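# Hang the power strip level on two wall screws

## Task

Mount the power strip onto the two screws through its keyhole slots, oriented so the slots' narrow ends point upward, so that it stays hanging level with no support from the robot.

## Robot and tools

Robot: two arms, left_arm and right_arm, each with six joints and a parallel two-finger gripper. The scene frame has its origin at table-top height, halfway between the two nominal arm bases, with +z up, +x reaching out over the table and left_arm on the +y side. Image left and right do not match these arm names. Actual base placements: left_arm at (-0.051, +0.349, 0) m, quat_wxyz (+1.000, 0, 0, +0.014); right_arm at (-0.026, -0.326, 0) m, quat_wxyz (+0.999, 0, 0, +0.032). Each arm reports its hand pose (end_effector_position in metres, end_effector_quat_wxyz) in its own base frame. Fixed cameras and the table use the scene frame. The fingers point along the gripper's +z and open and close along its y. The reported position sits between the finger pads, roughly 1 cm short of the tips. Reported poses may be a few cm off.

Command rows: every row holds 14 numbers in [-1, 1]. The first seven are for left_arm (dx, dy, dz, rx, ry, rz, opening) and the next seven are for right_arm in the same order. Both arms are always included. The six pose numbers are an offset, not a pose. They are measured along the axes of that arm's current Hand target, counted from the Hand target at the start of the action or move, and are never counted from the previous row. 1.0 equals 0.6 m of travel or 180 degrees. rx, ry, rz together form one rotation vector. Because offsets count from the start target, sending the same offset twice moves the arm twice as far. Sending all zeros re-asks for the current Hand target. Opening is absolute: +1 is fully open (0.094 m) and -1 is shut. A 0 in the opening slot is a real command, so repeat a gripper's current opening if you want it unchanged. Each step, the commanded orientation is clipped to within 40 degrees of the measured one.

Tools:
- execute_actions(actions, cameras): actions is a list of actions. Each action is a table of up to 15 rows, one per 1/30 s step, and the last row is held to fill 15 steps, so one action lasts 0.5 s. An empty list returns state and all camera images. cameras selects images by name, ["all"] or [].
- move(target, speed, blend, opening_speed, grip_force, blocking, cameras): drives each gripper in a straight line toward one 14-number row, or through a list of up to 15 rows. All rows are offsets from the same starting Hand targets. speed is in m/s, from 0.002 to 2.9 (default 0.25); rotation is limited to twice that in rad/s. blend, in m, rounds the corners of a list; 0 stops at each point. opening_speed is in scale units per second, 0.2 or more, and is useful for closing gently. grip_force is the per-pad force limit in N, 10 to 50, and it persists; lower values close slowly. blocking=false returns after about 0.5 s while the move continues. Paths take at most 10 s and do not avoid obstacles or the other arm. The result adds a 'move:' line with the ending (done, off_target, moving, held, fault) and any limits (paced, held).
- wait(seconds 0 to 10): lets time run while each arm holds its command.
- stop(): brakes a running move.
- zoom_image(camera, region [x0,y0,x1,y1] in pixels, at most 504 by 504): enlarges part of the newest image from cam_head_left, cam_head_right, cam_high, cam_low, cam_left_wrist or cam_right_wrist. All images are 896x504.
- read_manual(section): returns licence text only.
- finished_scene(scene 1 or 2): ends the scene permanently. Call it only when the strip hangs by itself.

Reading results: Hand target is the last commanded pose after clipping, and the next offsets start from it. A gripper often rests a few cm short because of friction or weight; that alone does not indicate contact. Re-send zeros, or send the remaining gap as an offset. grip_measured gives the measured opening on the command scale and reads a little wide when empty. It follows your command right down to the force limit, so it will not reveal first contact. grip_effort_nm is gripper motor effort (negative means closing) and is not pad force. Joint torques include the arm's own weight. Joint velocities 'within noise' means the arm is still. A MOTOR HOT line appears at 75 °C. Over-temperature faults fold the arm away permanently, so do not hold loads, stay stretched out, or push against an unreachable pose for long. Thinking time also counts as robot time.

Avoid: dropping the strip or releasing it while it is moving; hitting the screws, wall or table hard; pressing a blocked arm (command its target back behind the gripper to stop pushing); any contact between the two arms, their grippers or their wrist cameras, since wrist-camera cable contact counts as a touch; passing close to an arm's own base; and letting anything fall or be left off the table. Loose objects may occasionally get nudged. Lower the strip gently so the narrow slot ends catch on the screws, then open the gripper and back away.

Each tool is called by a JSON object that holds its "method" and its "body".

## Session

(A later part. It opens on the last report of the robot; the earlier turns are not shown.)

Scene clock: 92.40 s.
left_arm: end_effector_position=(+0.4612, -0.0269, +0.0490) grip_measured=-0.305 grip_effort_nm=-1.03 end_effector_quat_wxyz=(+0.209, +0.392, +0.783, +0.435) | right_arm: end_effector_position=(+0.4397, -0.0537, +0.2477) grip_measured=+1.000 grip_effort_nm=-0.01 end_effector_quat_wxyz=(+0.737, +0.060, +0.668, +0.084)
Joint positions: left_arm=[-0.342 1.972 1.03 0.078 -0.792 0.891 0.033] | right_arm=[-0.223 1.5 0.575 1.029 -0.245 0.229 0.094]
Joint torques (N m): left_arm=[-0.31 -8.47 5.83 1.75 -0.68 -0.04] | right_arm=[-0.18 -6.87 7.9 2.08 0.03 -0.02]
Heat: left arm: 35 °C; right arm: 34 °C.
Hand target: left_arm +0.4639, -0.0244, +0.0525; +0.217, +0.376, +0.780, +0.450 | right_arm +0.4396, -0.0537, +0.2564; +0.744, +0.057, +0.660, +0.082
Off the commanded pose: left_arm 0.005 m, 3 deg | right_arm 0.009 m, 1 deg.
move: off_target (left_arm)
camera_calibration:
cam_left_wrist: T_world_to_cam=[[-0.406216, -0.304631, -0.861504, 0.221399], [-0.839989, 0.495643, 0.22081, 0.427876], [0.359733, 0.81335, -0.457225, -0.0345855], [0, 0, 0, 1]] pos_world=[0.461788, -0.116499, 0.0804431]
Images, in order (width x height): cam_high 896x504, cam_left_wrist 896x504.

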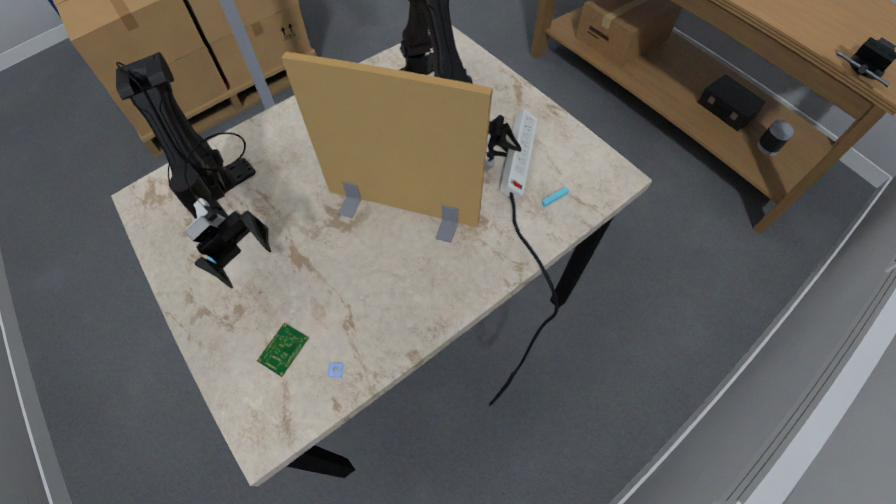

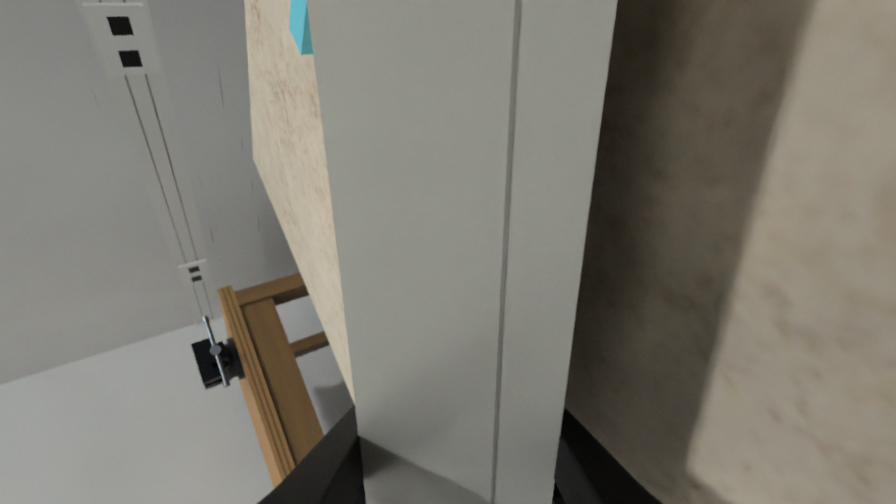

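{"method": "move", "body": {"target": [0,-0.007,0.004,0,0,0,-0.5,0,0,0,0,0,0,1], "speed": 0.05}}

{"method": "move", "body": {"target": [0,0,0,0,0,0,-0.2,0,0,0,0,0,0,1], "opening_speed": 0.2, "cameras": ["cam_left_wrist","cam_high"]}}

{"method": "zoom_image", "body": {"camera": "cam_high", "region": [470, 80, 590, 230]}}

Scene clock: 96.50 s.
left_arm: end_effector_position=(+0.4630, -0.0272, +0.0469) grip_measured=-0.305 grip_effort_nm=-1.03 end_effector_quat_wxyz=(+0.214, +0.388, +0.783, +0.437) | right_arm: end_effector_position=(+0.4397, -0.0537, +0.2477) grip_measured=+1.000 grip_effort_nm=-0.01 end_effector_quat_wxyz=(+0.737, +0.060, +0.668, +0.084)
Joint positions: left_arm=[-0.342 1.983 1.026 0.106 -0.795 0.891 0.033] | right_arm=[-0.223 1.5 0.575 1.029 -0.245 0.229 0.094]
Joint torques (N m): left_arm=[-0.31 -8.31 5.63 1.67 -0.64 -0.02] | right_arm=[-0.16 -6.76 7.79 2.08 0 -0.03]
Heat: left arm: 35 °C; right arm: 34 °C.
Hand target: left_arm +0.4638, -0.0244, +0.0476; +0.217, +0.376, +0.780, +0.450 | right_arm +0.4396, -0.0537, +0.2564; +0.744, +0.057, +0.660, +0.082
Off the commanded pose: left_arm 0.003 m, 2 deg | right_arm 0.009 m, 1 deg.
move: done

Scene clock: 98.40 s.
left_arm: end_effector_position=(+0.4663, -0.0253, +0.0529) grip_measured=-0.202 grip_effort_nm=0.10 end_effector_quat_wxyz=(+0.223, +0.375, +0.781, +0.447) | right_arm: end_effector_position=(+0.4397, -0.0537, +0.2477) grip_measured=+1.000 grip_effort_nm=-0.01 end_effector_quat_wxyz=(+0.737, +0.060, +0.668, +0.084)
Joint positions: left_arm=[-0.342 1.983 1.026 0.136 -0.818 0.891 0.037] | right_arm=[-0.223 1.5 0.575 1.029 -0.245 0.229 0.094]
Joint torques (N m): left_arm=[-0.31 -8.38 5.6 1.4 -0.4 -0.02] | right_arm=[-0.08 -6.67 8.02 2.05 -0.03 -0.02]
Heat: left arm: 35 °C; right arm: 34 °C.
Hand target: left_arm +0.4638, -0.0244, +0.0478; +0.217, +0.376, +0.780, +0.450 | right_arm +0.4396, -0.0537, +0.2564; +0.744, +0.057, +0.660, +0.082
Off the commanded pose: left_arm 0.006 m, 1 deg | right_arm 0.009 m, 1 deg.
move: done
camera_calibration:
cam_left_wrist: T_world_to_cam=[[-0.360116, -0.308108, -0.88056, 0.20673], [-0.85775, 0.480523, 0.182652, 0.440293], [0.366853, 0.821076, -0.437324, -0.040036], [0, 0, 0, 1]] pos_world=[0.466796, -0.115003, 0.0841094]
Images, in order (width x height): cam_high 896x504, cam_left_wrist 896x504.

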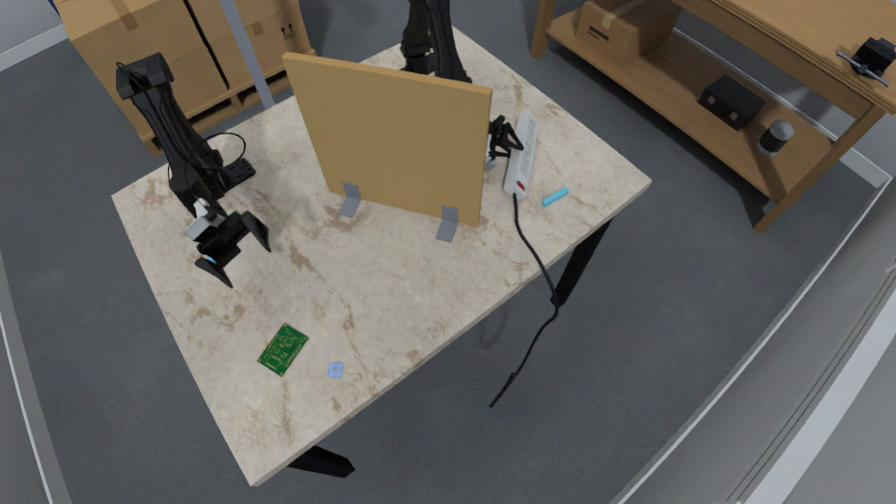

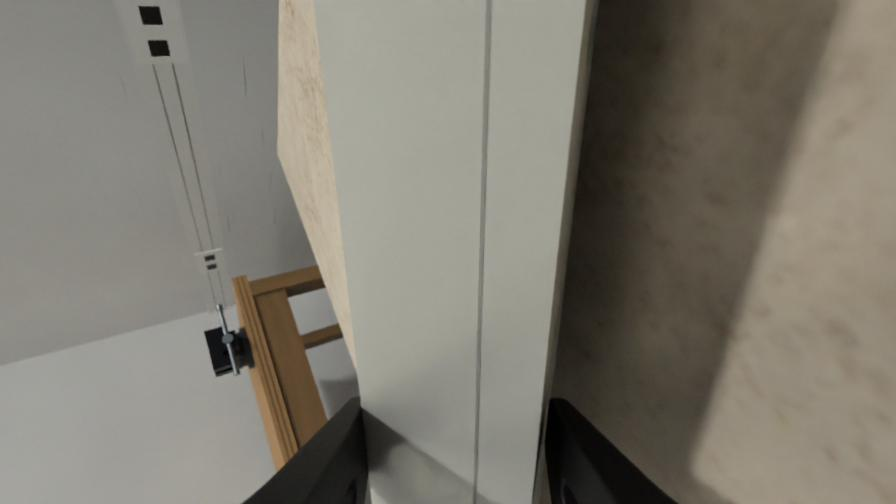

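Scaled by 3.360 from the camera's 896x504 image, which has a finer 1280x720 frame.

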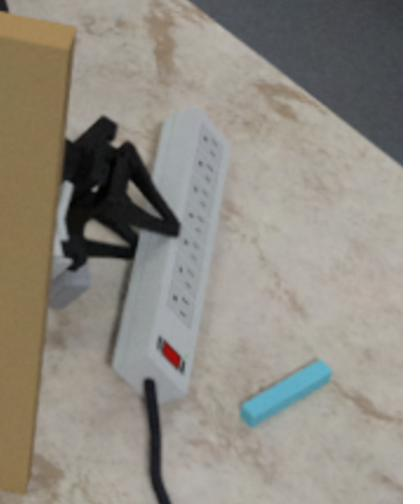

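{"method": "move", "body": {"target": [0,-0.014,0.008,-0.05,0,0,-0.2,0,0,0,0,0,0,1], "speed": 0.05, "cameras": ["cam_left_wrist","cam_high"]}}

{"method": "zoom_image", "body": {"camera": "cam_high", "region": [470, 80, 590, 230]}}

Scene clock: 109.77 s.
left_arm: end_effector_position=(+0.4685, -0.0242, +0.0468) grip_measured=-0.202 grip_effort_nm=0.09 end_effector_quat_wxyz=(+0.255, +0.353, +0.743, +0.508) | right_arm: end_effector_position=(+0.4397, -0.0537, +0.2477) grip_measured=+1.000 grip_effort_nm=-0.01 end_effector_quat_wxyz=(+0.737, +0.060, +0.668, +0.084)
Joint positions: left_arm=[-0.367 2.07 0.927 0.508 -0.93 1.016 0.038] | right_arm=[-0.223 1.5 0.575 1.029 -0.245 0.229 0.094]
Joint torques (N m): left_arm=[-0.72 -7.95 4.53 1.58 -0.39 -0.01] | right_arm=[0.1 -6.76 7.94 2.06 -0.01 -0.03]
Heat: left arm: 35 °C; right arm: 35 °C.
Hand target: left_arm +0.4638, -0.0244, +0.0380; +0.246, +0.358, +0.743, +0.510 | right_arm +0.4396, -0.0537, +0.2564; +0.744, +0.057, +0.660, +0.082
Off the commanded pose: left_arm 0.010 m, 1 deg | right_arm 0.009 m, 1 deg.
move: done
camera_calibration:
cam_left_wrist: T_world_to_cam=[[-0.238685, -0.223082, -0.945126, 0.150692], [-0.879614, 0.462051, 0.11308, 0.455797], [0.411471, 0.858337, -0.306511, -0.0706678], [0, 0, 0, 1]] pos_world=[0.465971, -0.116328, 0.0692212]
Images, in order (width x height): cam_high 896x504, cam_left_wrist 896x504.

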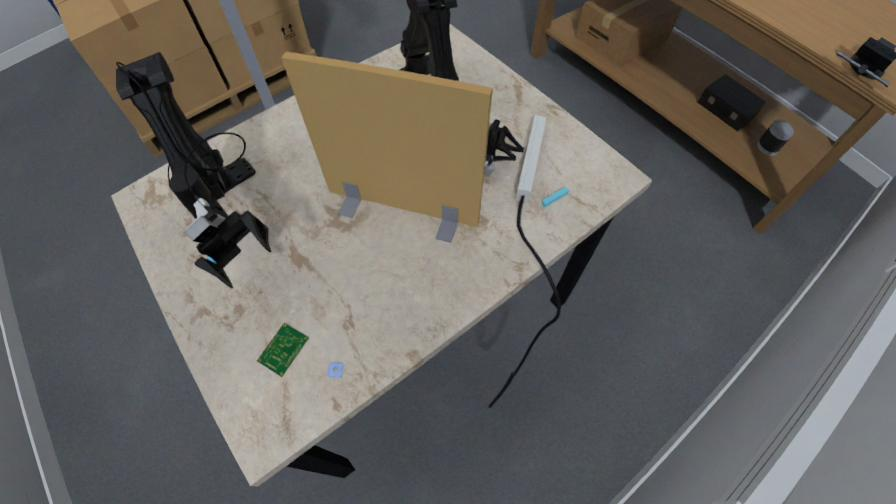

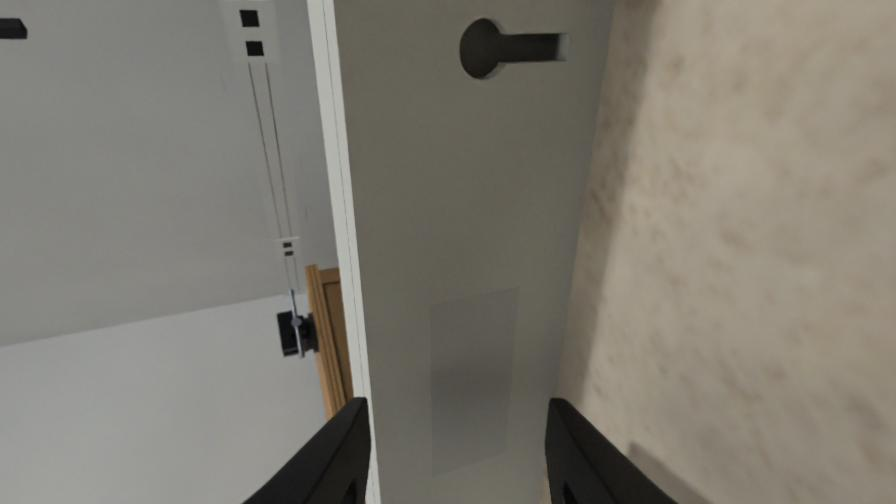

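Scaled by 3.360 from the camera's 896x504 image, which has a finer 1280x720 frame.

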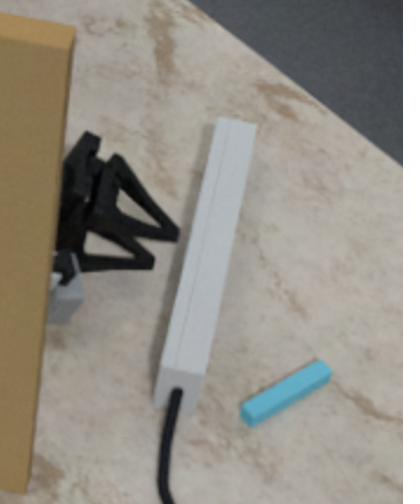

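{"method": "move", "body": {"target": [[0,0.148,-0.128,0,0,0,-0.2,0,0,0,0,0,0,1],[-0.055,0.161,0.038,0.383,0,0,1,0,0,0,0,0,0,1]], "cameras": ["cam_left_wrist","cam_high"]}}

Scene clock: 130.60 s.
left_arm: end_effector_position=(+0.5284, -0.0139, +0.1255) grip_measured=+0.998 grip_effort_nm=0.10 end_effector_quat_wxyz=(+0.105, +0.430, +0.895, +0.053) | right_arm: end_effector_position=(+0.4397, -0.0537, +0.2477) grip_measured=+1.000 grip_effort_nm=-0.01 end_effector_quat_wxyz=(+0.737, +0.060, +0.668, +0.084)
Joint positions: left_arm=[-0.032 2.576 2.783 -1.543 -0.012 0.864 0.094] | right_arm=[-0.223 1.5 0.575 1.029 -0.245 0.229 0.094]
Joint torques (N m): left_arm=[0.02 -11.38 8.31 0.45 0.08 0.03] | right_arm=[0.02 -6.67 7.88 2.05 0.01 -0.04]
Heat: left arm: 34 °C; right arm: 35 °C.
Hand target: left_arm +0.5282, -0.0152, +0.1201; +0.000, +0.434, +0.901, +0.000 | right_arm +0.4396, -0.0537, +0.2564; +0.744, +0.057, +0.660, +0.082
Off the commanded pose: left_arm 0.006 m, 13 deg | right_arm 0.009 m, 1 deg.
joint sent to its limit (left arm) — joint 4 (wrist pitch), lower limit. The joint targets are off in orientation, not in position.
move: off_target (left_arm); target 2's new opening was sent with left_arm's hand 0.006 m and 13 deg from that target
camera_calibration:
cam_left_wrist: T_world_to_cam=[[-0.746185, -0.630591, -0.213455, 0.412406], [-0.665179, 0.693048, 0.277888, 0.364021], [-0.0272989, 0.349342, -0.936598, 0.22391], [0, 0, 0, 1]] pos_world=[0.555983, -0.0704455, 0.196587]
Images, in order (width x height): cam_high 896x504, cam_left_wrist 896x504.

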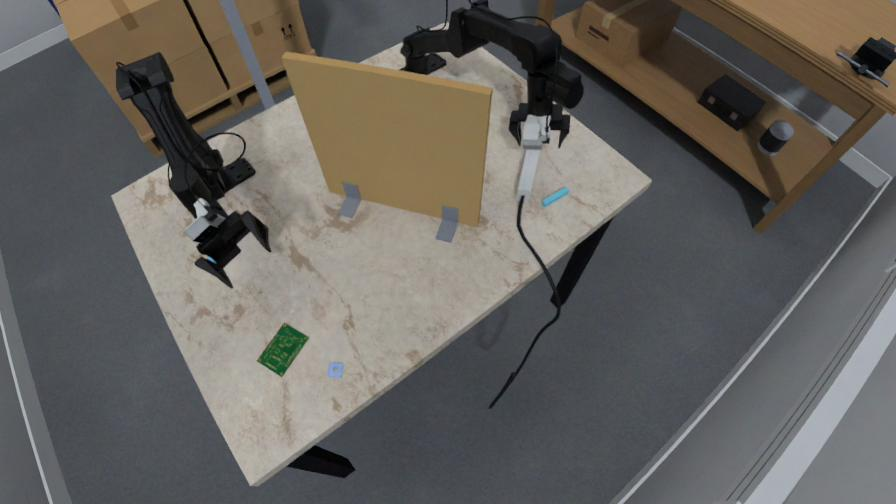

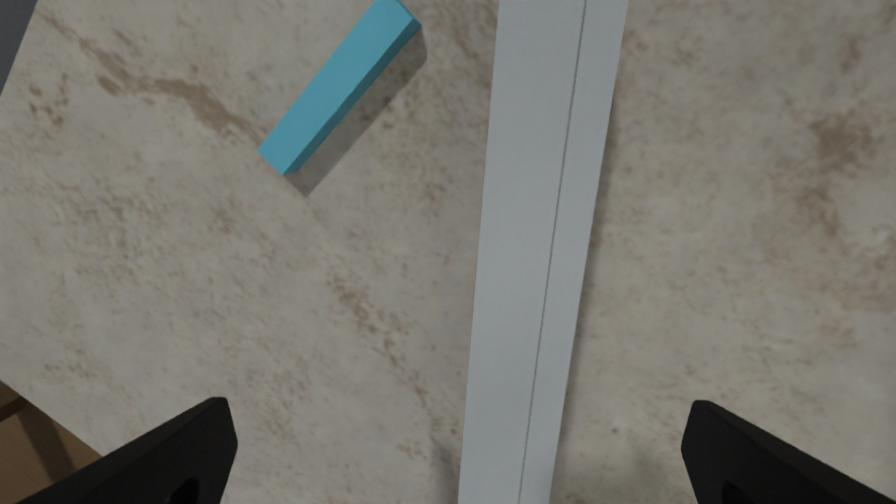

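{"method": "move", "body": {"target": [-0.025,-0.01,0.14,0,0,0,1,0,0,0,0,0,0,1], "speed": 0.15, "cameras": ["cam_left_wrist"]}}

Scene clock: 134.30 s.
left_arm: end_effector_position=(+0.5290, -0.0268, +0.0383) grip_measured=+0.998 grip_effort_nm=0.09 end_effector_quat_wxyz=(+0.039, +0.435, +0.899, +0.022) | right_arm: end_effector_position=(+0.4397, -0.0537, +0.2477) grip_measured=+1.000 grip_effort_nm=-0.01 end_effector_quat_wxyz=(+0.737, +0.060, +0.668, +0.084)
Joint positions: left_arm=[-0.056 2.779 2.843 -1.545 -0.01 0.845 0.094] | right_arm=[-0.223 1.5 0.575 1.029 -0.245 0.229 0.094]
Joint torques (N m): left_arm=[-0.46 -12.7 8.42 0.33 0.07 -0.03] | right_arm=[-0.06 -6.65 7.79 2.07 0 -0.02]
Heat: left arm: 34 °C; right arm: 35 °C.
Hand target: left_arm +0.5328, -0.0309, +0.0360; +0.000, +0.434, +0.901, +0.000 | right_arm +0.4396, -0.0537, +0.2564; +0.744, +0.057, +0.660, +0.082
Off the commanded pose: left_arm 0.006 m, 5 deg | right_arm 0.009 m, 1 deg.
elbow stopped short (left arm): the move would have taken joint 3 (elbow) straighter than the controller allows.
move: off_target (left_arm)
camera_calibration:
cam_left_wrist: T_world_to_cam=[[-0.77247, -0.626459, -0.104108, 0.3959], [-0.614297, 0.695548, 0.372629, 0.3672], [-0.161025, 0.351798, -0.922122, 0.216991], [0, 0, 0, 1]] pos_world=[0.566331, -0.0837269, 0.10448]
Images, in order (width x height): cam_left_wrist 896x504.

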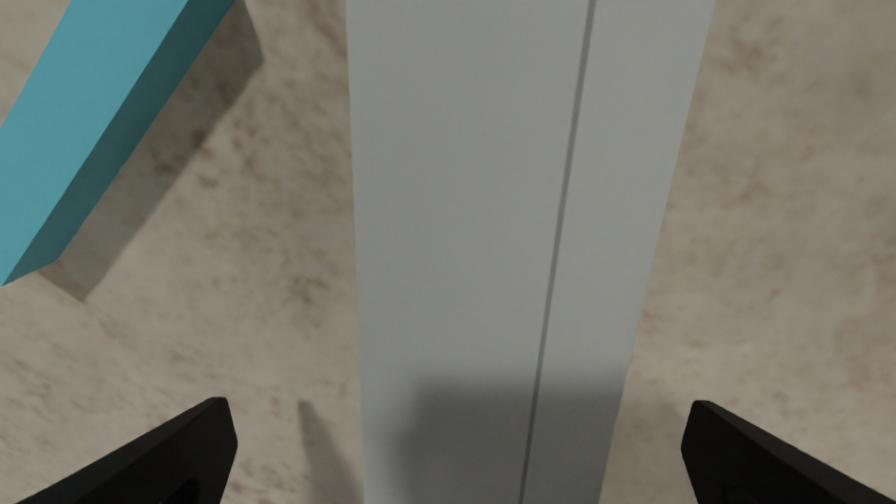

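{"method": "move", "body": {"target": [0,-0.01,0,0,0,0,-0.5,0,0,0,0,0,0,1], "opening_speed": 0.6}}

{"method": "move", "body": {"target": [[0.01,-0.02,-0.1,0,0,0,-0.5,0,0,0,0,0,0,1],[0.065,-0.07,-0.18,-0.375,0,0,-0.5,0,0,0,0,0,0,1]], "speed": 0.25, "blend": 0.03, "cameras": ["cam_left_wrist","cam_high"]}}

Scene clock: 142.00 s.
left_arm: end_effector_position=(+0.5269, -0.0295, +0.0381) grip_measured=-0.296 grip_effort_nm=-1.03 end_effector_quat_wxyz=(+0.036, +0.434, +0.900, +0.019) | right_arm: end_effector_position=(+0.4397, -0.0537, +0.2477) grip_measured=+1.000 grip_effort_nm=-0.01 end_effector_quat_wxyz=(+0.737, +0.060, +0.668, +0.084)
Joint positions: left_arm=[-0.061 2.779 2.843 -1.553 -0.009 0.838 0.033] | right_arm=[-0.223 1.5 0.575 1.029 -0.245 0.229 0.094]
Joint torques (N m): left_arm=[-0.73 -12.88 8.1 0.24 0.05 -0.06] | right_arm=[0.05 -6.65 7.8 2.1 0.02 -0.01]
Heat: left arm: 37 °C; right arm: 35 °C.
Hand target: left_arm +0.5281, -0.0345, +0.0360; +0.000, +0.434, +0.901, +0.000 | right_arm +0.4396, -0.0537, +0.2564; +0.744, +0.057, +0.660, +0.082
Off the commanded pose: left_arm 0.006 m, 5 deg | right_arm 0.009 m, 1 deg.
elbow stopped short (left arm): the move would have taken joint 3 (elbow) straighter than the controller allows.
joint sent to its limit (left arm) — joint 4 (wrist pitch), lower limit. The joint targets are off in orientation, not in position.
move: off_target (left_arm)

Scene clock: 145.70 s.
left_arm: end_effector_position=(+0.4676, -0.0329, +0.1159) grip_measured=-0.297 grip_effort_nm=-1.03 end_effector_quat_wxyz=(+0.210, +0.395, +0.754, +0.481) | right_arm: end_effector_position=(+0.4397, -0.0537, +0.2477) grip_measured=+1.000 grip_effort_nm=-0.01 end_effector_quat_wxyz=(+0.737, +0.060, +0.668, +0.084)
Joint positions: left_arm=[-0.375 1.871 1.118 -0.039 -0.887 0.975 0.033] | right_arm=[-0.223 1.5 0.575 1.029 -0.245 0.229 0.094]
Joint torques (N m): left_arm=[-0.28 -12.53 6.72 1.88 -0.76 0] | right_arm=[-0.16 -6.6 7.94 2.08 0.04 -0.04]
Heat: left arm: 37 °C; right arm: 36 °C.
Hand target: left_arm +0.4710, -0.0302, +0.1441; +0.242, +0.361, +0.749, +0.500 | right_arm +0.4396, -0.0537, +0.2564; +0.744, +0.057, +0.660, +0.082
Off the commanded pose: left_arm 0.028 m, 6 deg | right_arm 0.009 m, 1 deg.
move: off_target (left_arm)
camera_calibration:
cam_left_wrist: T_world_to_cam=[[-0.367696, -0.214274, -0.904924, 0.269817], [-0.845232, 0.48279, 0.229123, 0.422414], [0.387793, 0.849118, -0.358631, -0.0247473], [0, 0, 0, 1]] pos_world=[0.465845, -0.125109, 0.138504]
Images, in order (width x height): cam_high 896x504, cam_left_wrist 896x504.

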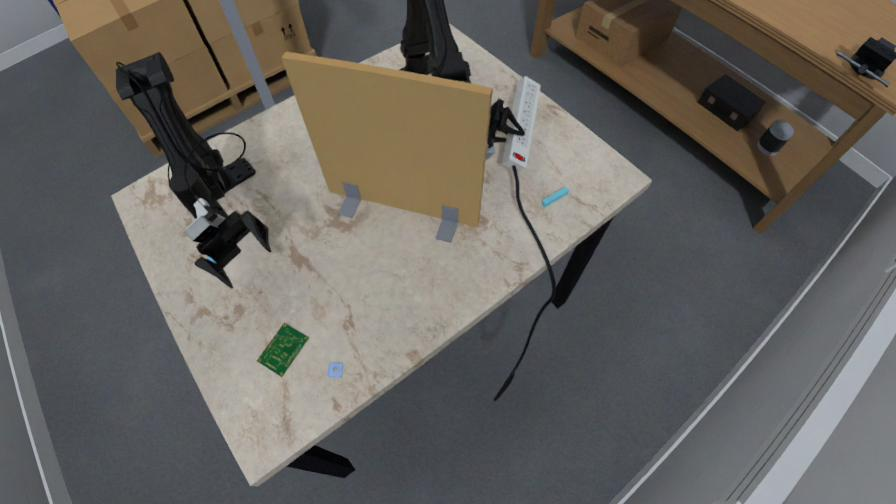

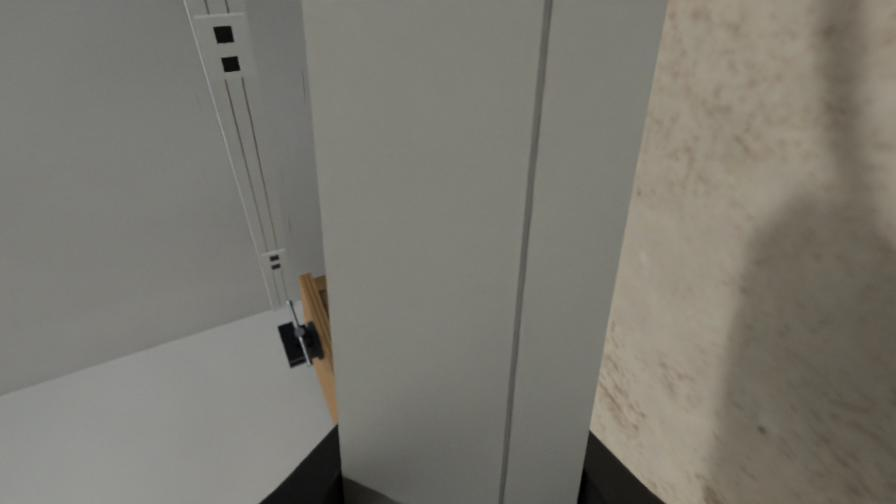

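{"method": "move", "body": {"target": [0,-0.115,0.049,0,0,0,-0.5,0,0,0,0,0,0,1], "speed": 0.12}}

{"method": "move", "body": {"target": [0,-0.018,0.008,0,0,0,-0.5,0,0,0,0,0,0,1], "speed": 0.05}}

{"method": "move", "body": {"target": [0,-0.018,0.008,0,0,0,-0.5,0,0,0,0,0,0,1], "speed": 0.05}}

{"method": "move", "body": {"target": [0,-0.018,0.008,0,0,0,-0.5,0,0,0,0,0,0,1], "speed": 0.05, "cameras": ["cam_left_wrist","cam_high"]}}

Scene clock: 151.90 s.
left_arm: end_effector_position=(+0.4687, -0.0331, +0.0602) grip_measured=-0.297 grip_effort_nm=-1.03 end_effector_quat_wxyz=(+0.231, +0.382, +0.753, +0.484) | right_arm: end_effector_position=(+0.4397, -0.0537, +0.2477) grip_measured=+1.000 grip_effort_nm=-0.01 end_effector_quat_wxyz=(+0.737, +0.060, +0.668, +0.084)
Joint positions: left_arm=[-0.375 2.001 0.998 0.262 -0.889 0.976 0.033] | right_arm=[-0.223 1.5 0.575 1.029 -0.245 0.229 0.094]
Joint torques (N m): left_arm=[-0.1 -9.06 5.98 1.88 -0.72 0.02] | right_arm=[0.12 -6.83 7.99 2.07 -0.01 -0.02]
Heat: left arm: 37 °C; right arm: 36 °C.
Hand target: left_arm +0.4716, -0.0297, +0.0690; +0.241, +0.361, +0.749, +0.500 | right_arm +0.4396, -0.0537, +0.2564; +0.744, +0.057, +0.660, +0.082
Off the commanded pose: left_arm 0.010 m, 3 deg | right_arm 0.009 m, 1 deg.
move: off_target (left_arm)

Scene clock: 152.90 s.
left_arm: end_effector_position=(+0.4696, -0.0335, +0.0500) grip_measured=-0.297 grip_effort_nm=-1.03 end_effector_quat_wxyz=(+0.233, +0.380, +0.753, +0.484) | right_arm: end_effector_position=(+0.4397, -0.0537, +0.2477) grip_measured=+1.000 grip_effort_nm=-0.01 end_effector_quat_wxyz=(+0.737, +0.060, +0.668, +0.084)
Joint positions: left_arm=[-0.375 2.033 0.99 0.306 -0.889 0.976 0.033] | right_arm=[-0.223 1.5 0.575 1.029 -0.245 0.229 0.094]
Joint torques (N m): left_arm=[-0.03 -8.96 5.67 1.89 -0.71 0.04] | right_arm=[0.02 -6.78 7.88 2.07 0 -0.05]
Heat: left arm: 37 °C; right arm: 36 °C.
Hand target: left_arm +0.4718, -0.0296, +0.0571; +0.241, +0.361, +0.749, +0.500 | right_arm +0.4396, -0.0537, +0.2564; +0.744, +0.057, +0.660, +0.082
Off the commanded pose: left_arm 0.008 m, 3 deg | right_arm 0.009 m, 1 deg.
move: off_target (left_arm)

Scene clock: 153.83 s.
left_arm: end_effector_position=(+0.4719, -0.0338, +0.0429) grip_measured=-0.297 grip_effort_nm=-1.03 end_effector_quat_wxyz=(+0.240, +0.374, +0.752, +0.486) | right_arm: end_effector_position=(+0.4397, -0.0537, +0.2477) grip_measured=+1.000 grip_effort_nm=-0.01 end_effector_quat_wxyz=(+0.737, +0.060, +0.668, +0.084)
Joint positions: left_arm=[-0.375 2.064 0.984 0.363 -0.894 0.976 0.033] | right_arm=[-0.223 1.5 0.575 1.029 -0.245 0.229 0.094]
Joint torques (N m): left_arm=[0.03 -8.69 5.31 1.79 -0.65 0.06] | right_arm=[-0.14 -6.6 7.91 2.06 0 -0.01]
Heat: left arm: 37 °C; right arm: 36 °C.
Hand target: left_arm +0.4720, -0.0294, +0.0454; +0.241, +0.361, +0.749, +0.500 | right_arm +0.4396, -0.0537, +0.2564; +0.744, +0.057, +0.660, +0.082
Off the commanded pose: left_arm 0.005 m, 2 deg | right_arm 0.009 m, 1 deg.
move: done

Scene clock: 154.70 s.
left_arm: end_effector_position=(+0.4764, -0.0344, +0.0394) grip_measured=-0.297 grip_effort_nm=-1.03 end_effector_quat_wxyz=(+0.253, +0.361, +0.751, +0.491) | right_arm: end_effector_position=(+0.4397, -0.0537, +0.2477) grip_measured=+1.000 grip_effort_nm=-0.01 end_effector_quat_wxyz=(+0.737, +0.060, +0.668, +0.084)
Joint positions: left_arm=[-0.375 2.096 0.984 0.431 -0.904 0.976 0.033] | right_arm=[-0.223 1.5 0.575 1.029 -0.245 0.229 0.094]
Joint torques (N m): left_arm=[0.12 -8.44 4.66 1.61 -0.54 0.09] | right_arm=[-0.05 -6.69 7.84 2.06 0 -0.04]
Heat: left arm: 36 °C; right arm: 36 °C.
Hand target: left_arm +0.4723, -0.0291, +0.0336; +0.241, +0.361, +0.749, +0.500 | right_arm +0.4396, -0.0537, +0.2564; +0.744, +0.057, +0.660, +0.082
Off the commanded pose: left_arm 0.009 m, 2 deg | right_arm 0.009 m, 1 deg.
move: done
camera_calibration:
cam_left_wrist: T_world_to_cam=[[-0.266427, -0.245393, -0.932094, 0.155281], [-0.869954, 0.477563, 0.122937, 0.463884], [0.414965, 0.843633, -0.340717, -0.06819], [0, 0, 0, 1]] pos_world=[0.473225, -0.125902, 0.0644742]
Images, in order (width x height): cam_high 896x504, cam_left_wrist 896x504.

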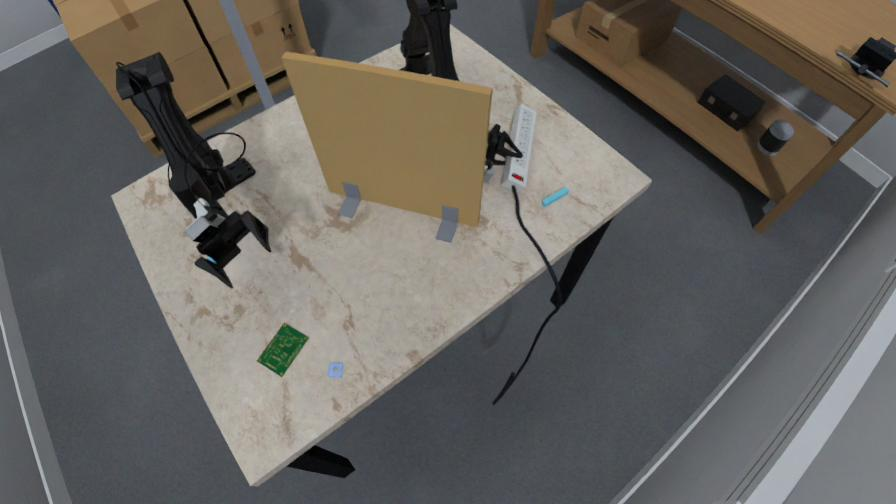

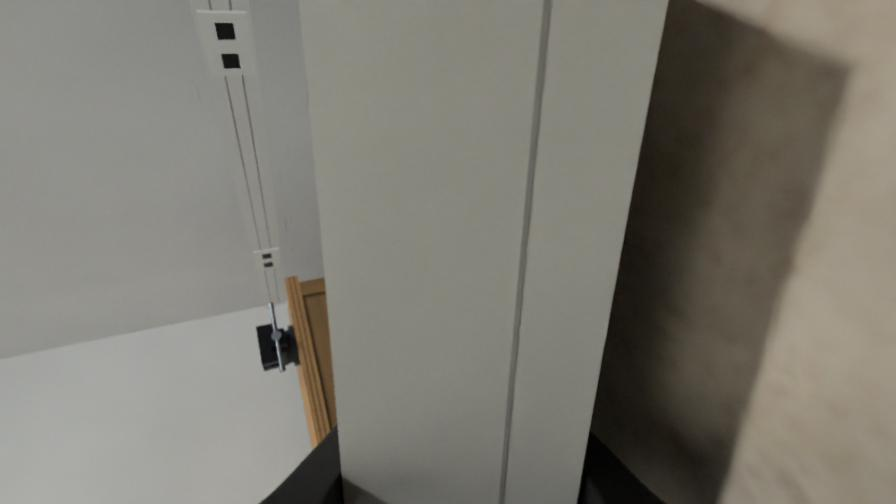

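{"method": "move", "body": {"target": [0,-0.014,0.0,-0.03,0,0,-0.5,0,0,0,0,0,0,1], "speed": 0.05}}

{"method": "move", "body": {"target": [0,0,-0.02,0,0,0,0.1,0,0,0,0,0,0,1], "opening_speed": 0.5, "speed": 0.04, "cameras": ["cam_left_wrist","cam_high"]}}

{"method": "zoom_image", "body": {"camera": "cam_high", "region": [470, 80, 590, 230]}}

Scene clock: 159.87 s.
left_arm: end_effector_position=(+0.4755, -0.0329, +0.0349) grip_measured=-0.298 grip_effort_nm=-1.03 end_effector_quat_wxyz=(+0.276, +0.338, +0.729, +0.528) | right_arm: end_effector_position=(+0.4397, -0.0537, +0.2477) grip_measured=+1.000 grip_effort_nm=-0.01 end_effector_quat_wxyz=(+0.737, +0.060, +0.668, +0.084)
Joint positions: left_arm=[-0.39 2.173 0.931 0.7 -0.974 1.06 0.033] | right_arm=[-0.223 1.5 0.575 1.029 -0.245 0.229 0.094]
Joint torques (N m): left_arm=[-0.55 -8.23 4.21 1.56 -0.45 0.15] | right_arm=[-0.09 -6.75 8.03 2.08 -0.02 -0.02]
Heat: left arm: 36 °C; right arm: 36 °C.
Hand target: left_arm +0.4698, -0.0311, +0.0258; +0.258, +0.349, +0.725, +0.535 | right_arm +0.4396, -0.0537, +0.2564; +0.744, +0.057, +0.660, +0.082
Off the commanded pose: left_arm 0.011 m, 3 deg | right_arm 0.009 m, 1 deg.
move: off_target (left_arm)

Scene clock: 161.27 s.
left_arm: end_effector_position=(+0.4669, -0.0382, +0.0363) grip_measured=+0.098 grip_effort_nm=0.13 end_effector_quat_wxyz=(+0.274, +0.334, +0.724, +0.538) | right_arm: end_effector_position=(+0.4397, -0.0537, +0.2477) grip_measured=+1.000 grip_effort_nm=-0.01 end_effector_quat_wxyz=(+0.737, +0.060, +0.668, +0.084)
Joint positions: left_arm=[-0.418 2.172 0.911 0.719 -1.02 1.059 0.052] | right_arm=[-0.223 1.5 0.575 1.029 -0.245 0.229 0.094]
Joint torques (N m): left_arm=[-0.53 -10.1 3.9 1.12 -0.23 -0.05] | right_arm=[0.01 -6.74 7.88 2.06 0.02 -0.01]
Heat: left arm: 36 °C; right arm: 36 °C.
Hand target: left_arm +0.4608, -0.0383, +0.0293; +0.258, +0.349, +0.725, +0.535 | right_arm +0.4396, -0.0537, +0.2564; +0.744, +0.057, +0.660, +0.082
Off the commanded pose: left_arm 0.009 m, 3 deg | right_arm 0.009 m, 1 deg.
move: off_target (left_arm)
camera_calibration:
cam_left_wrist: T_world_to_cam=[[-0.15996, -0.18459, -0.969711, 0.10298], [-0.89145, 0.448913, 0.0615974, 0.46901], [0.423946, 0.874302, -0.236361, -0.0688836], [0, 0, 0, 1]] pos_world=[0.463775, -0.131311, 0.0546897]
Images, in order (width x height): cam_high 896x504, cam_left_wrist 896x504.

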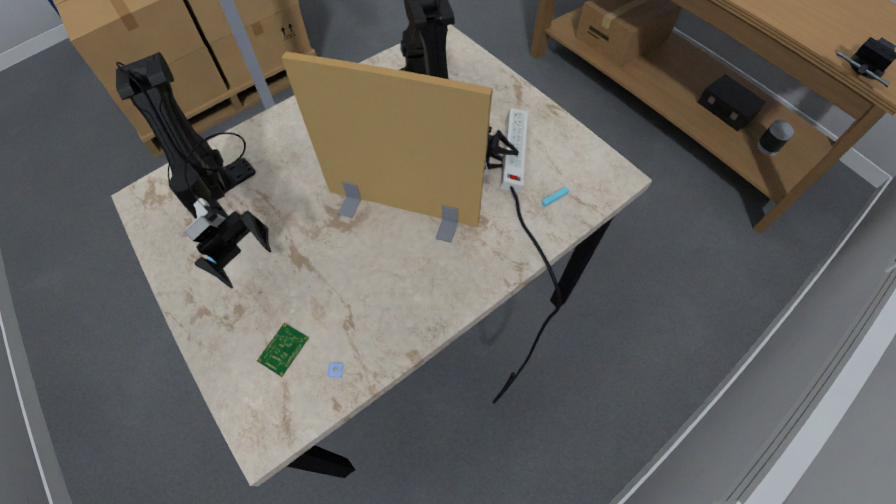

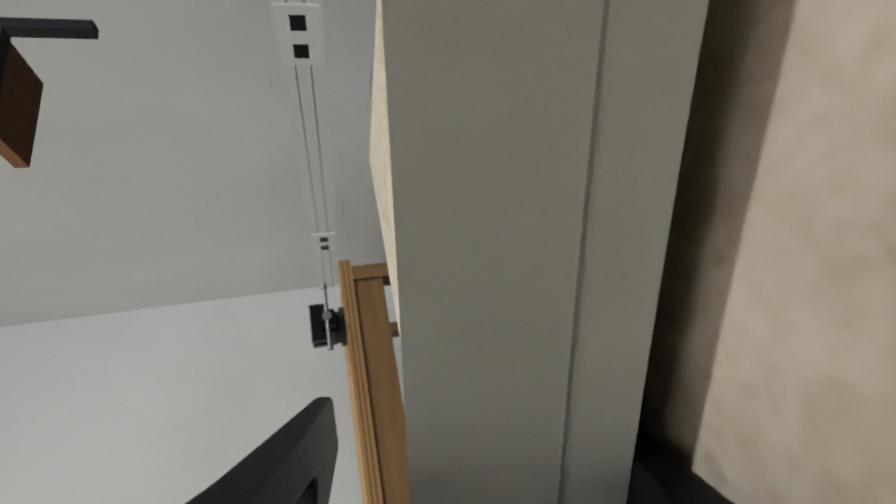

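Scaled by 3.360 from the camera's 896x504 image, which has a finer 1280x720 frame.

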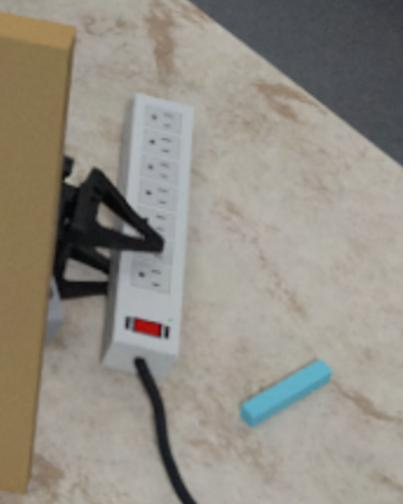

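{"method": "move", "body": {"target": [[0,0,-0.13,0,0,0,0.1,0,0,0,0,0,0,1],[0,0.2,-0.15,0,0,0,0.1,0,0,0,0,0,0,1],[0,0.25,-0.1,0.4,0,0,1,0,0,0,0,0,0,1]], "speed": [0.06,0.25,0.25], "cameras": ["cam_left_wrist","cam_high","cam_head_left"]}}

{"method": "zoom_image", "body": {"camera": "cam_high", "region": [470, 80, 590, 230]}}

Scene clock: 170.93 s.
left_arm: end_effector_position=(+0.4493, -0.0456, +0.1935) grip_measured=+0.998 grip_effort_nm=0.10 end_effector_quat_wxyz=(+0.094, +0.431, +0.896, +0.045) | right_arm: end_effector_position=(+0.4397, -0.0537, +0.2477) grip_measured=+1.000 grip_effort_nm=-0.01 end_effector_quat_wxyz=(+0.737, +0.060, +0.668, +0.084)
Joint positions: left_arm=[-0.112 2.174 2.354 -1.543 -0.022 0.787 0.094] | right_arm=[-0.223 1.5 0.575 1.029 -0.245 0.229 0.094]
Joint torques (N m): left_arm=[0.16 -9.03 8.24 0.4 0.07 0.04] | right_arm=[-0.13 -6.64 7.86 2.07 0.02 -0.02]
Heat: left arm: 36 °C; right arm: 36 °C.
Hand target: left_arm +0.4504, -0.0465, +0.1904; +0.004, +0.434, +0.901, +0.007 | right_arm +0.4396, -0.0537, +0.2564; +0.744, +0.057, +0.660, +0.082
Off the commanded pose: left_arm 0.004 m, 11 deg | right_arm 0.009 m, 1 deg.
joint sent to its limit (left arm) — joint 4 (wrist pitch), lower limit. The joint targets are off in orientation, not in position.
move: off_target (left_arm); target 3's new opening was sent with left_arm's hand 0.004 m and 11 deg from that target
camera_calibration:
cam_left_wrist: T_world_to_cam=[[-0.75332, -0.629561, -0.190164, 0.346654], [-0.655598, 0.696041, 0.292776, 0.307496], [-0.0519582, 0.345225, -0.93708, 0.30751], [0, 0, 0, 1]] pos_world=[0.478713, -0.10195, 0.264056]
Images, in order (width x height): cam_head_left 896x504, cam_high 896x504, cam_left_wrist 896x504.

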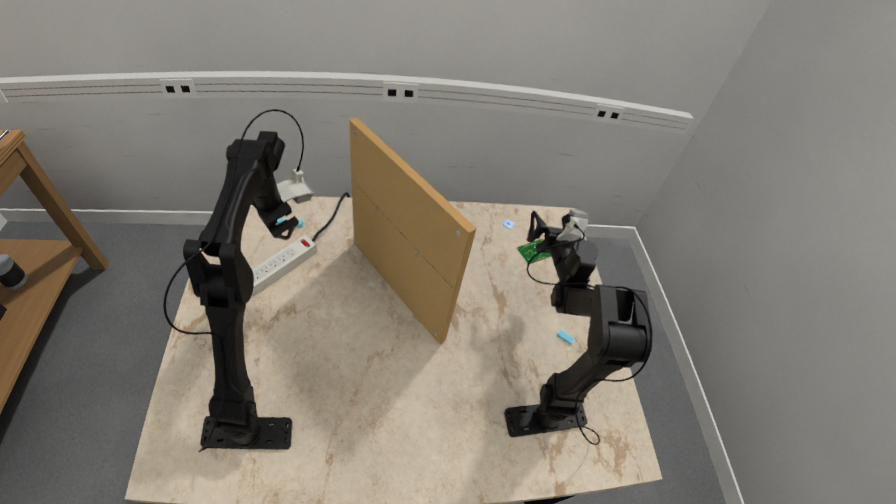

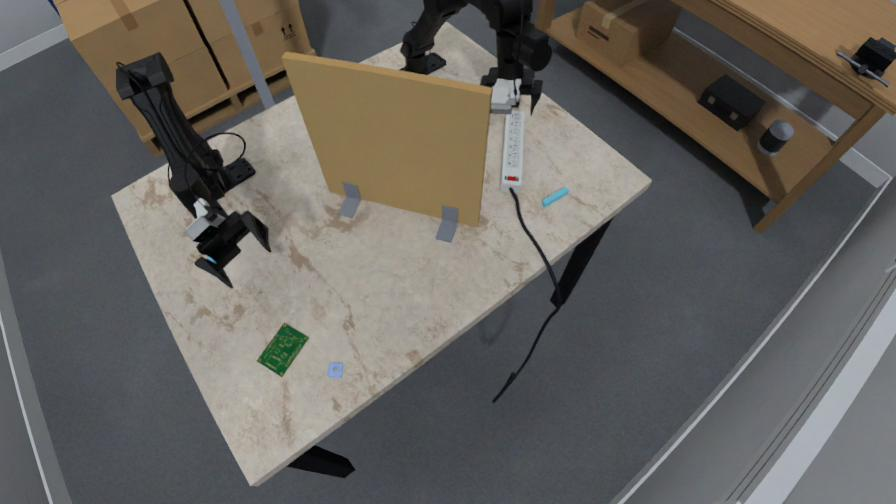

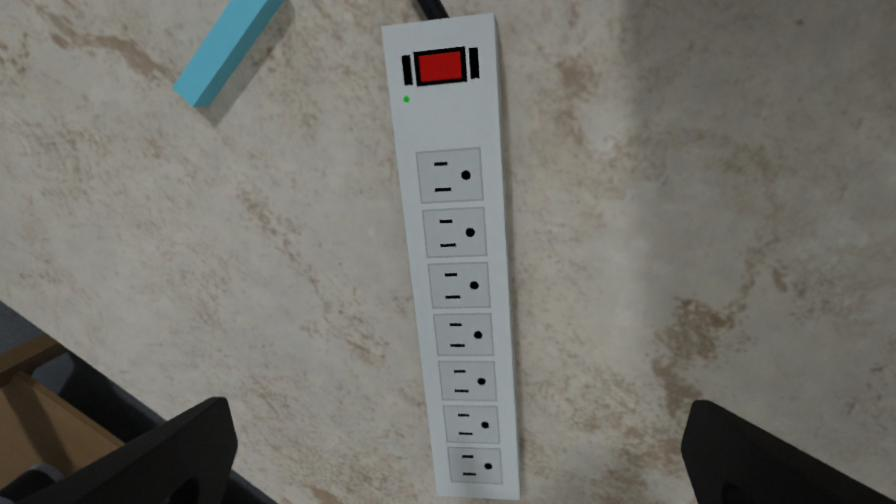

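Scaled by 3.360 from the camera's 896x504 image, which has a finer 1280x720 frame.

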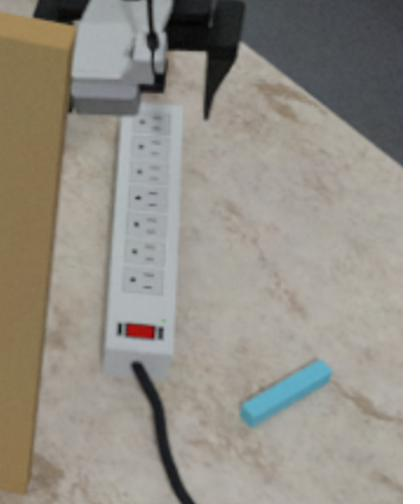

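{"method": "move", "body": {"target": [[0.055,0.035,0.18,0,0,-0.037,1,0,0,0,0,0,0,1],[0.055,0.035,0.285,0,0,-0.037,1,0,0,0,0,0,0,1]], "speed": [0.25,0.1], "cameras": ["cam_left_wrist","cam_high"]}}

Scene clock: 178.70 s.
left_arm: end_effector_position=(+0.4500, -0.0045, +0.0296) grip_measured=+0.998 grip_effort_nm=0.10 end_effector_quat_wxyz=(+0.010, +0.383, +0.924, +0.013) | right_arm: end_effector_position=(+0.4397, -0.0537, +0.2477) grip_measured=+1.000 grip_effort_nm=-0.01 end_effector_quat_wxyz=(+0.737, +0.060, +0.668, +0.084)
Joint positions: left_arm=[-0.019 2.289 1.9 -1.154 -0.017 0.766 0.094] | right_arm=[-0.223 1.5 0.575 1.029 -0.245 0.229 0.094]
Joint torques (N m): left_arm=[-0.09 -10.43 5.71 0.3 0.04 -0.03] | right_arm=[-0.09 -6.83 7.97 2.08 0.03 -0.01]
Heat: left arm: 35 °C; right arm: 36 °C.
Hand target: left_arm +0.4484, -0.0059, +0.0197; +0.004, +0.381, +0.924, +0.007 | right_arm +0.4396, -0.0537, +0.2564; +0.744, +0.057, +0.660, +0.082
Off the commanded pose: left_arm 0.010 m, 1 deg | right_arm 0.009 m, 1 deg.
move: done
camera_calibration:
cam_left_wrist: T_world_to_cam=[[-0.699899, -0.711481, -0.0627333, 0.313727], [-0.666832, 0.61945, 0.414267, 0.328425], [-0.255883, 0.331778, -0.907991, 0.230653], [0, 0, 0, 1]] pos_world=[0.497602, -0.0567574, 0.0930567]
Images, in order (width x height): cam_high 896x504, cam_left_wrist 896x504.

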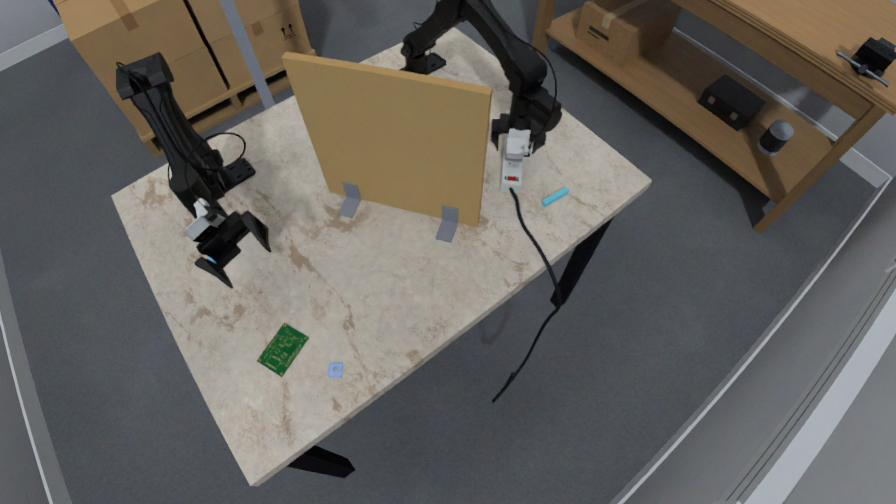

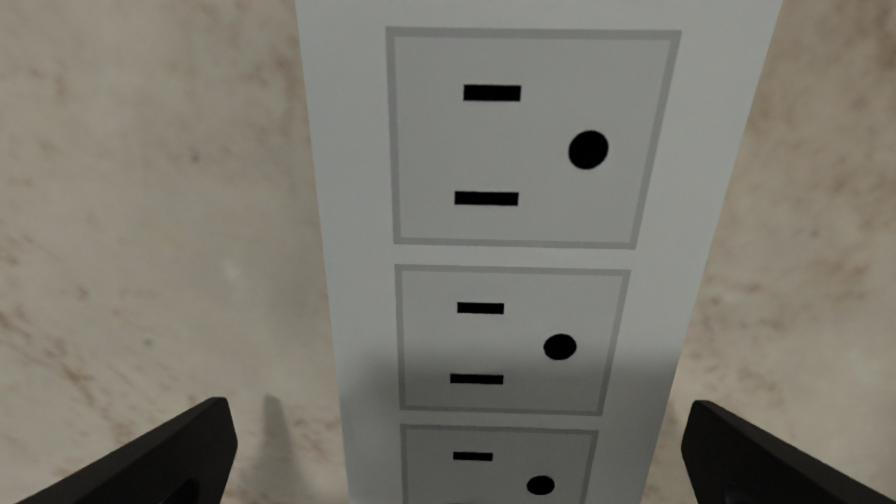

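{"method": "move", "body": {"target": [0,-0.01,0.013,0,0,0,-0.08,0,0,0,0,0,0,1], "opening_speed": 0.6, "cameras": ["cam_left_wrist"]}}

Scene clock: 182.33 s.
left_arm: end_effector_position=(+0.4459, -0.0061, +0.0178) grip_measured=+0.082 grip_effort_nm=-1.02 end_effector_quat_wxyz=(+0.006, +0.380, +0.925, +0.011) | right_arm: end_effector_position=(+0.4397, -0.0537, +0.2477) grip_measured=+1.000 grip_effort_nm=-0.01 end_effector_quat_wxyz=(+0.737, +0.060, +0.668, +0.084)
Joint positions: left_arm=[-0.023 2.289 1.853 -1.115 -0.016 0.758 0.051] | right_arm=[-0.223 1.5 0.575 1.029 -0.245 0.229 0.094]
Joint torques (N m): left_arm=[-0.72 -11.19 5.48 0.29 0.03 -0.05] | right_arm=[-0.06 -6.75 7.94 2.08 -0.02 -0.03]
Heat: left arm: 36 °C; right arm: 36 °C.
Hand target: left_arm +0.4443, -0.0102, +0.0118; +0.004, +0.381, +0.924, +0.007 | right_arm +0.4396, -0.0537, +0.2564; +0.744, +0.057, +0.660, +0.082
Off the commanded pose: left_arm 0.007 m, 1 deg | right_arm 0.009 m, 1 deg.
move: done
camera_calibration:
cam_left_wrist: T_world_to_cam=[[-0.696864, -0.714981, -0.056414, 0.307491], [-0.666605, 0.616673, 0.418751, 0.331438], [-0.26461, 0.329418, -0.906347, 0.22323], [0, 0, 0, 1]] pos_world=[0.494287, -0.0580746, 0.0808804]
Images, in order (width x height): cam_left_wrist 896x504.

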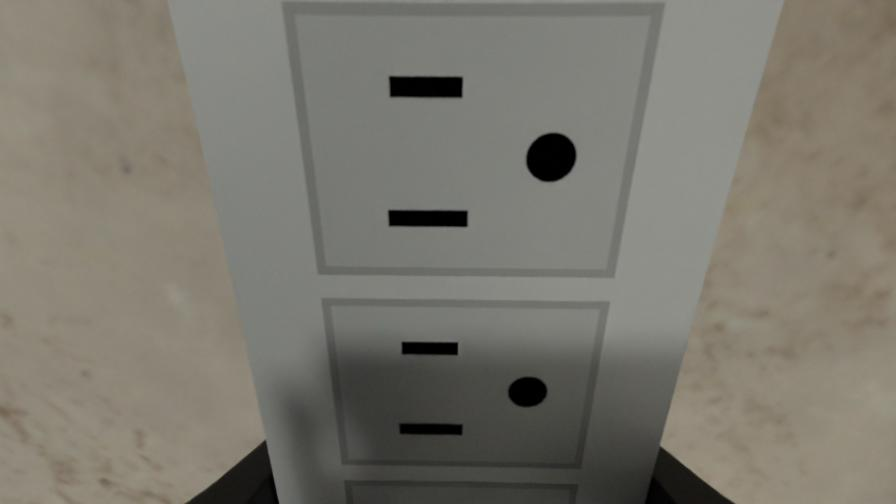

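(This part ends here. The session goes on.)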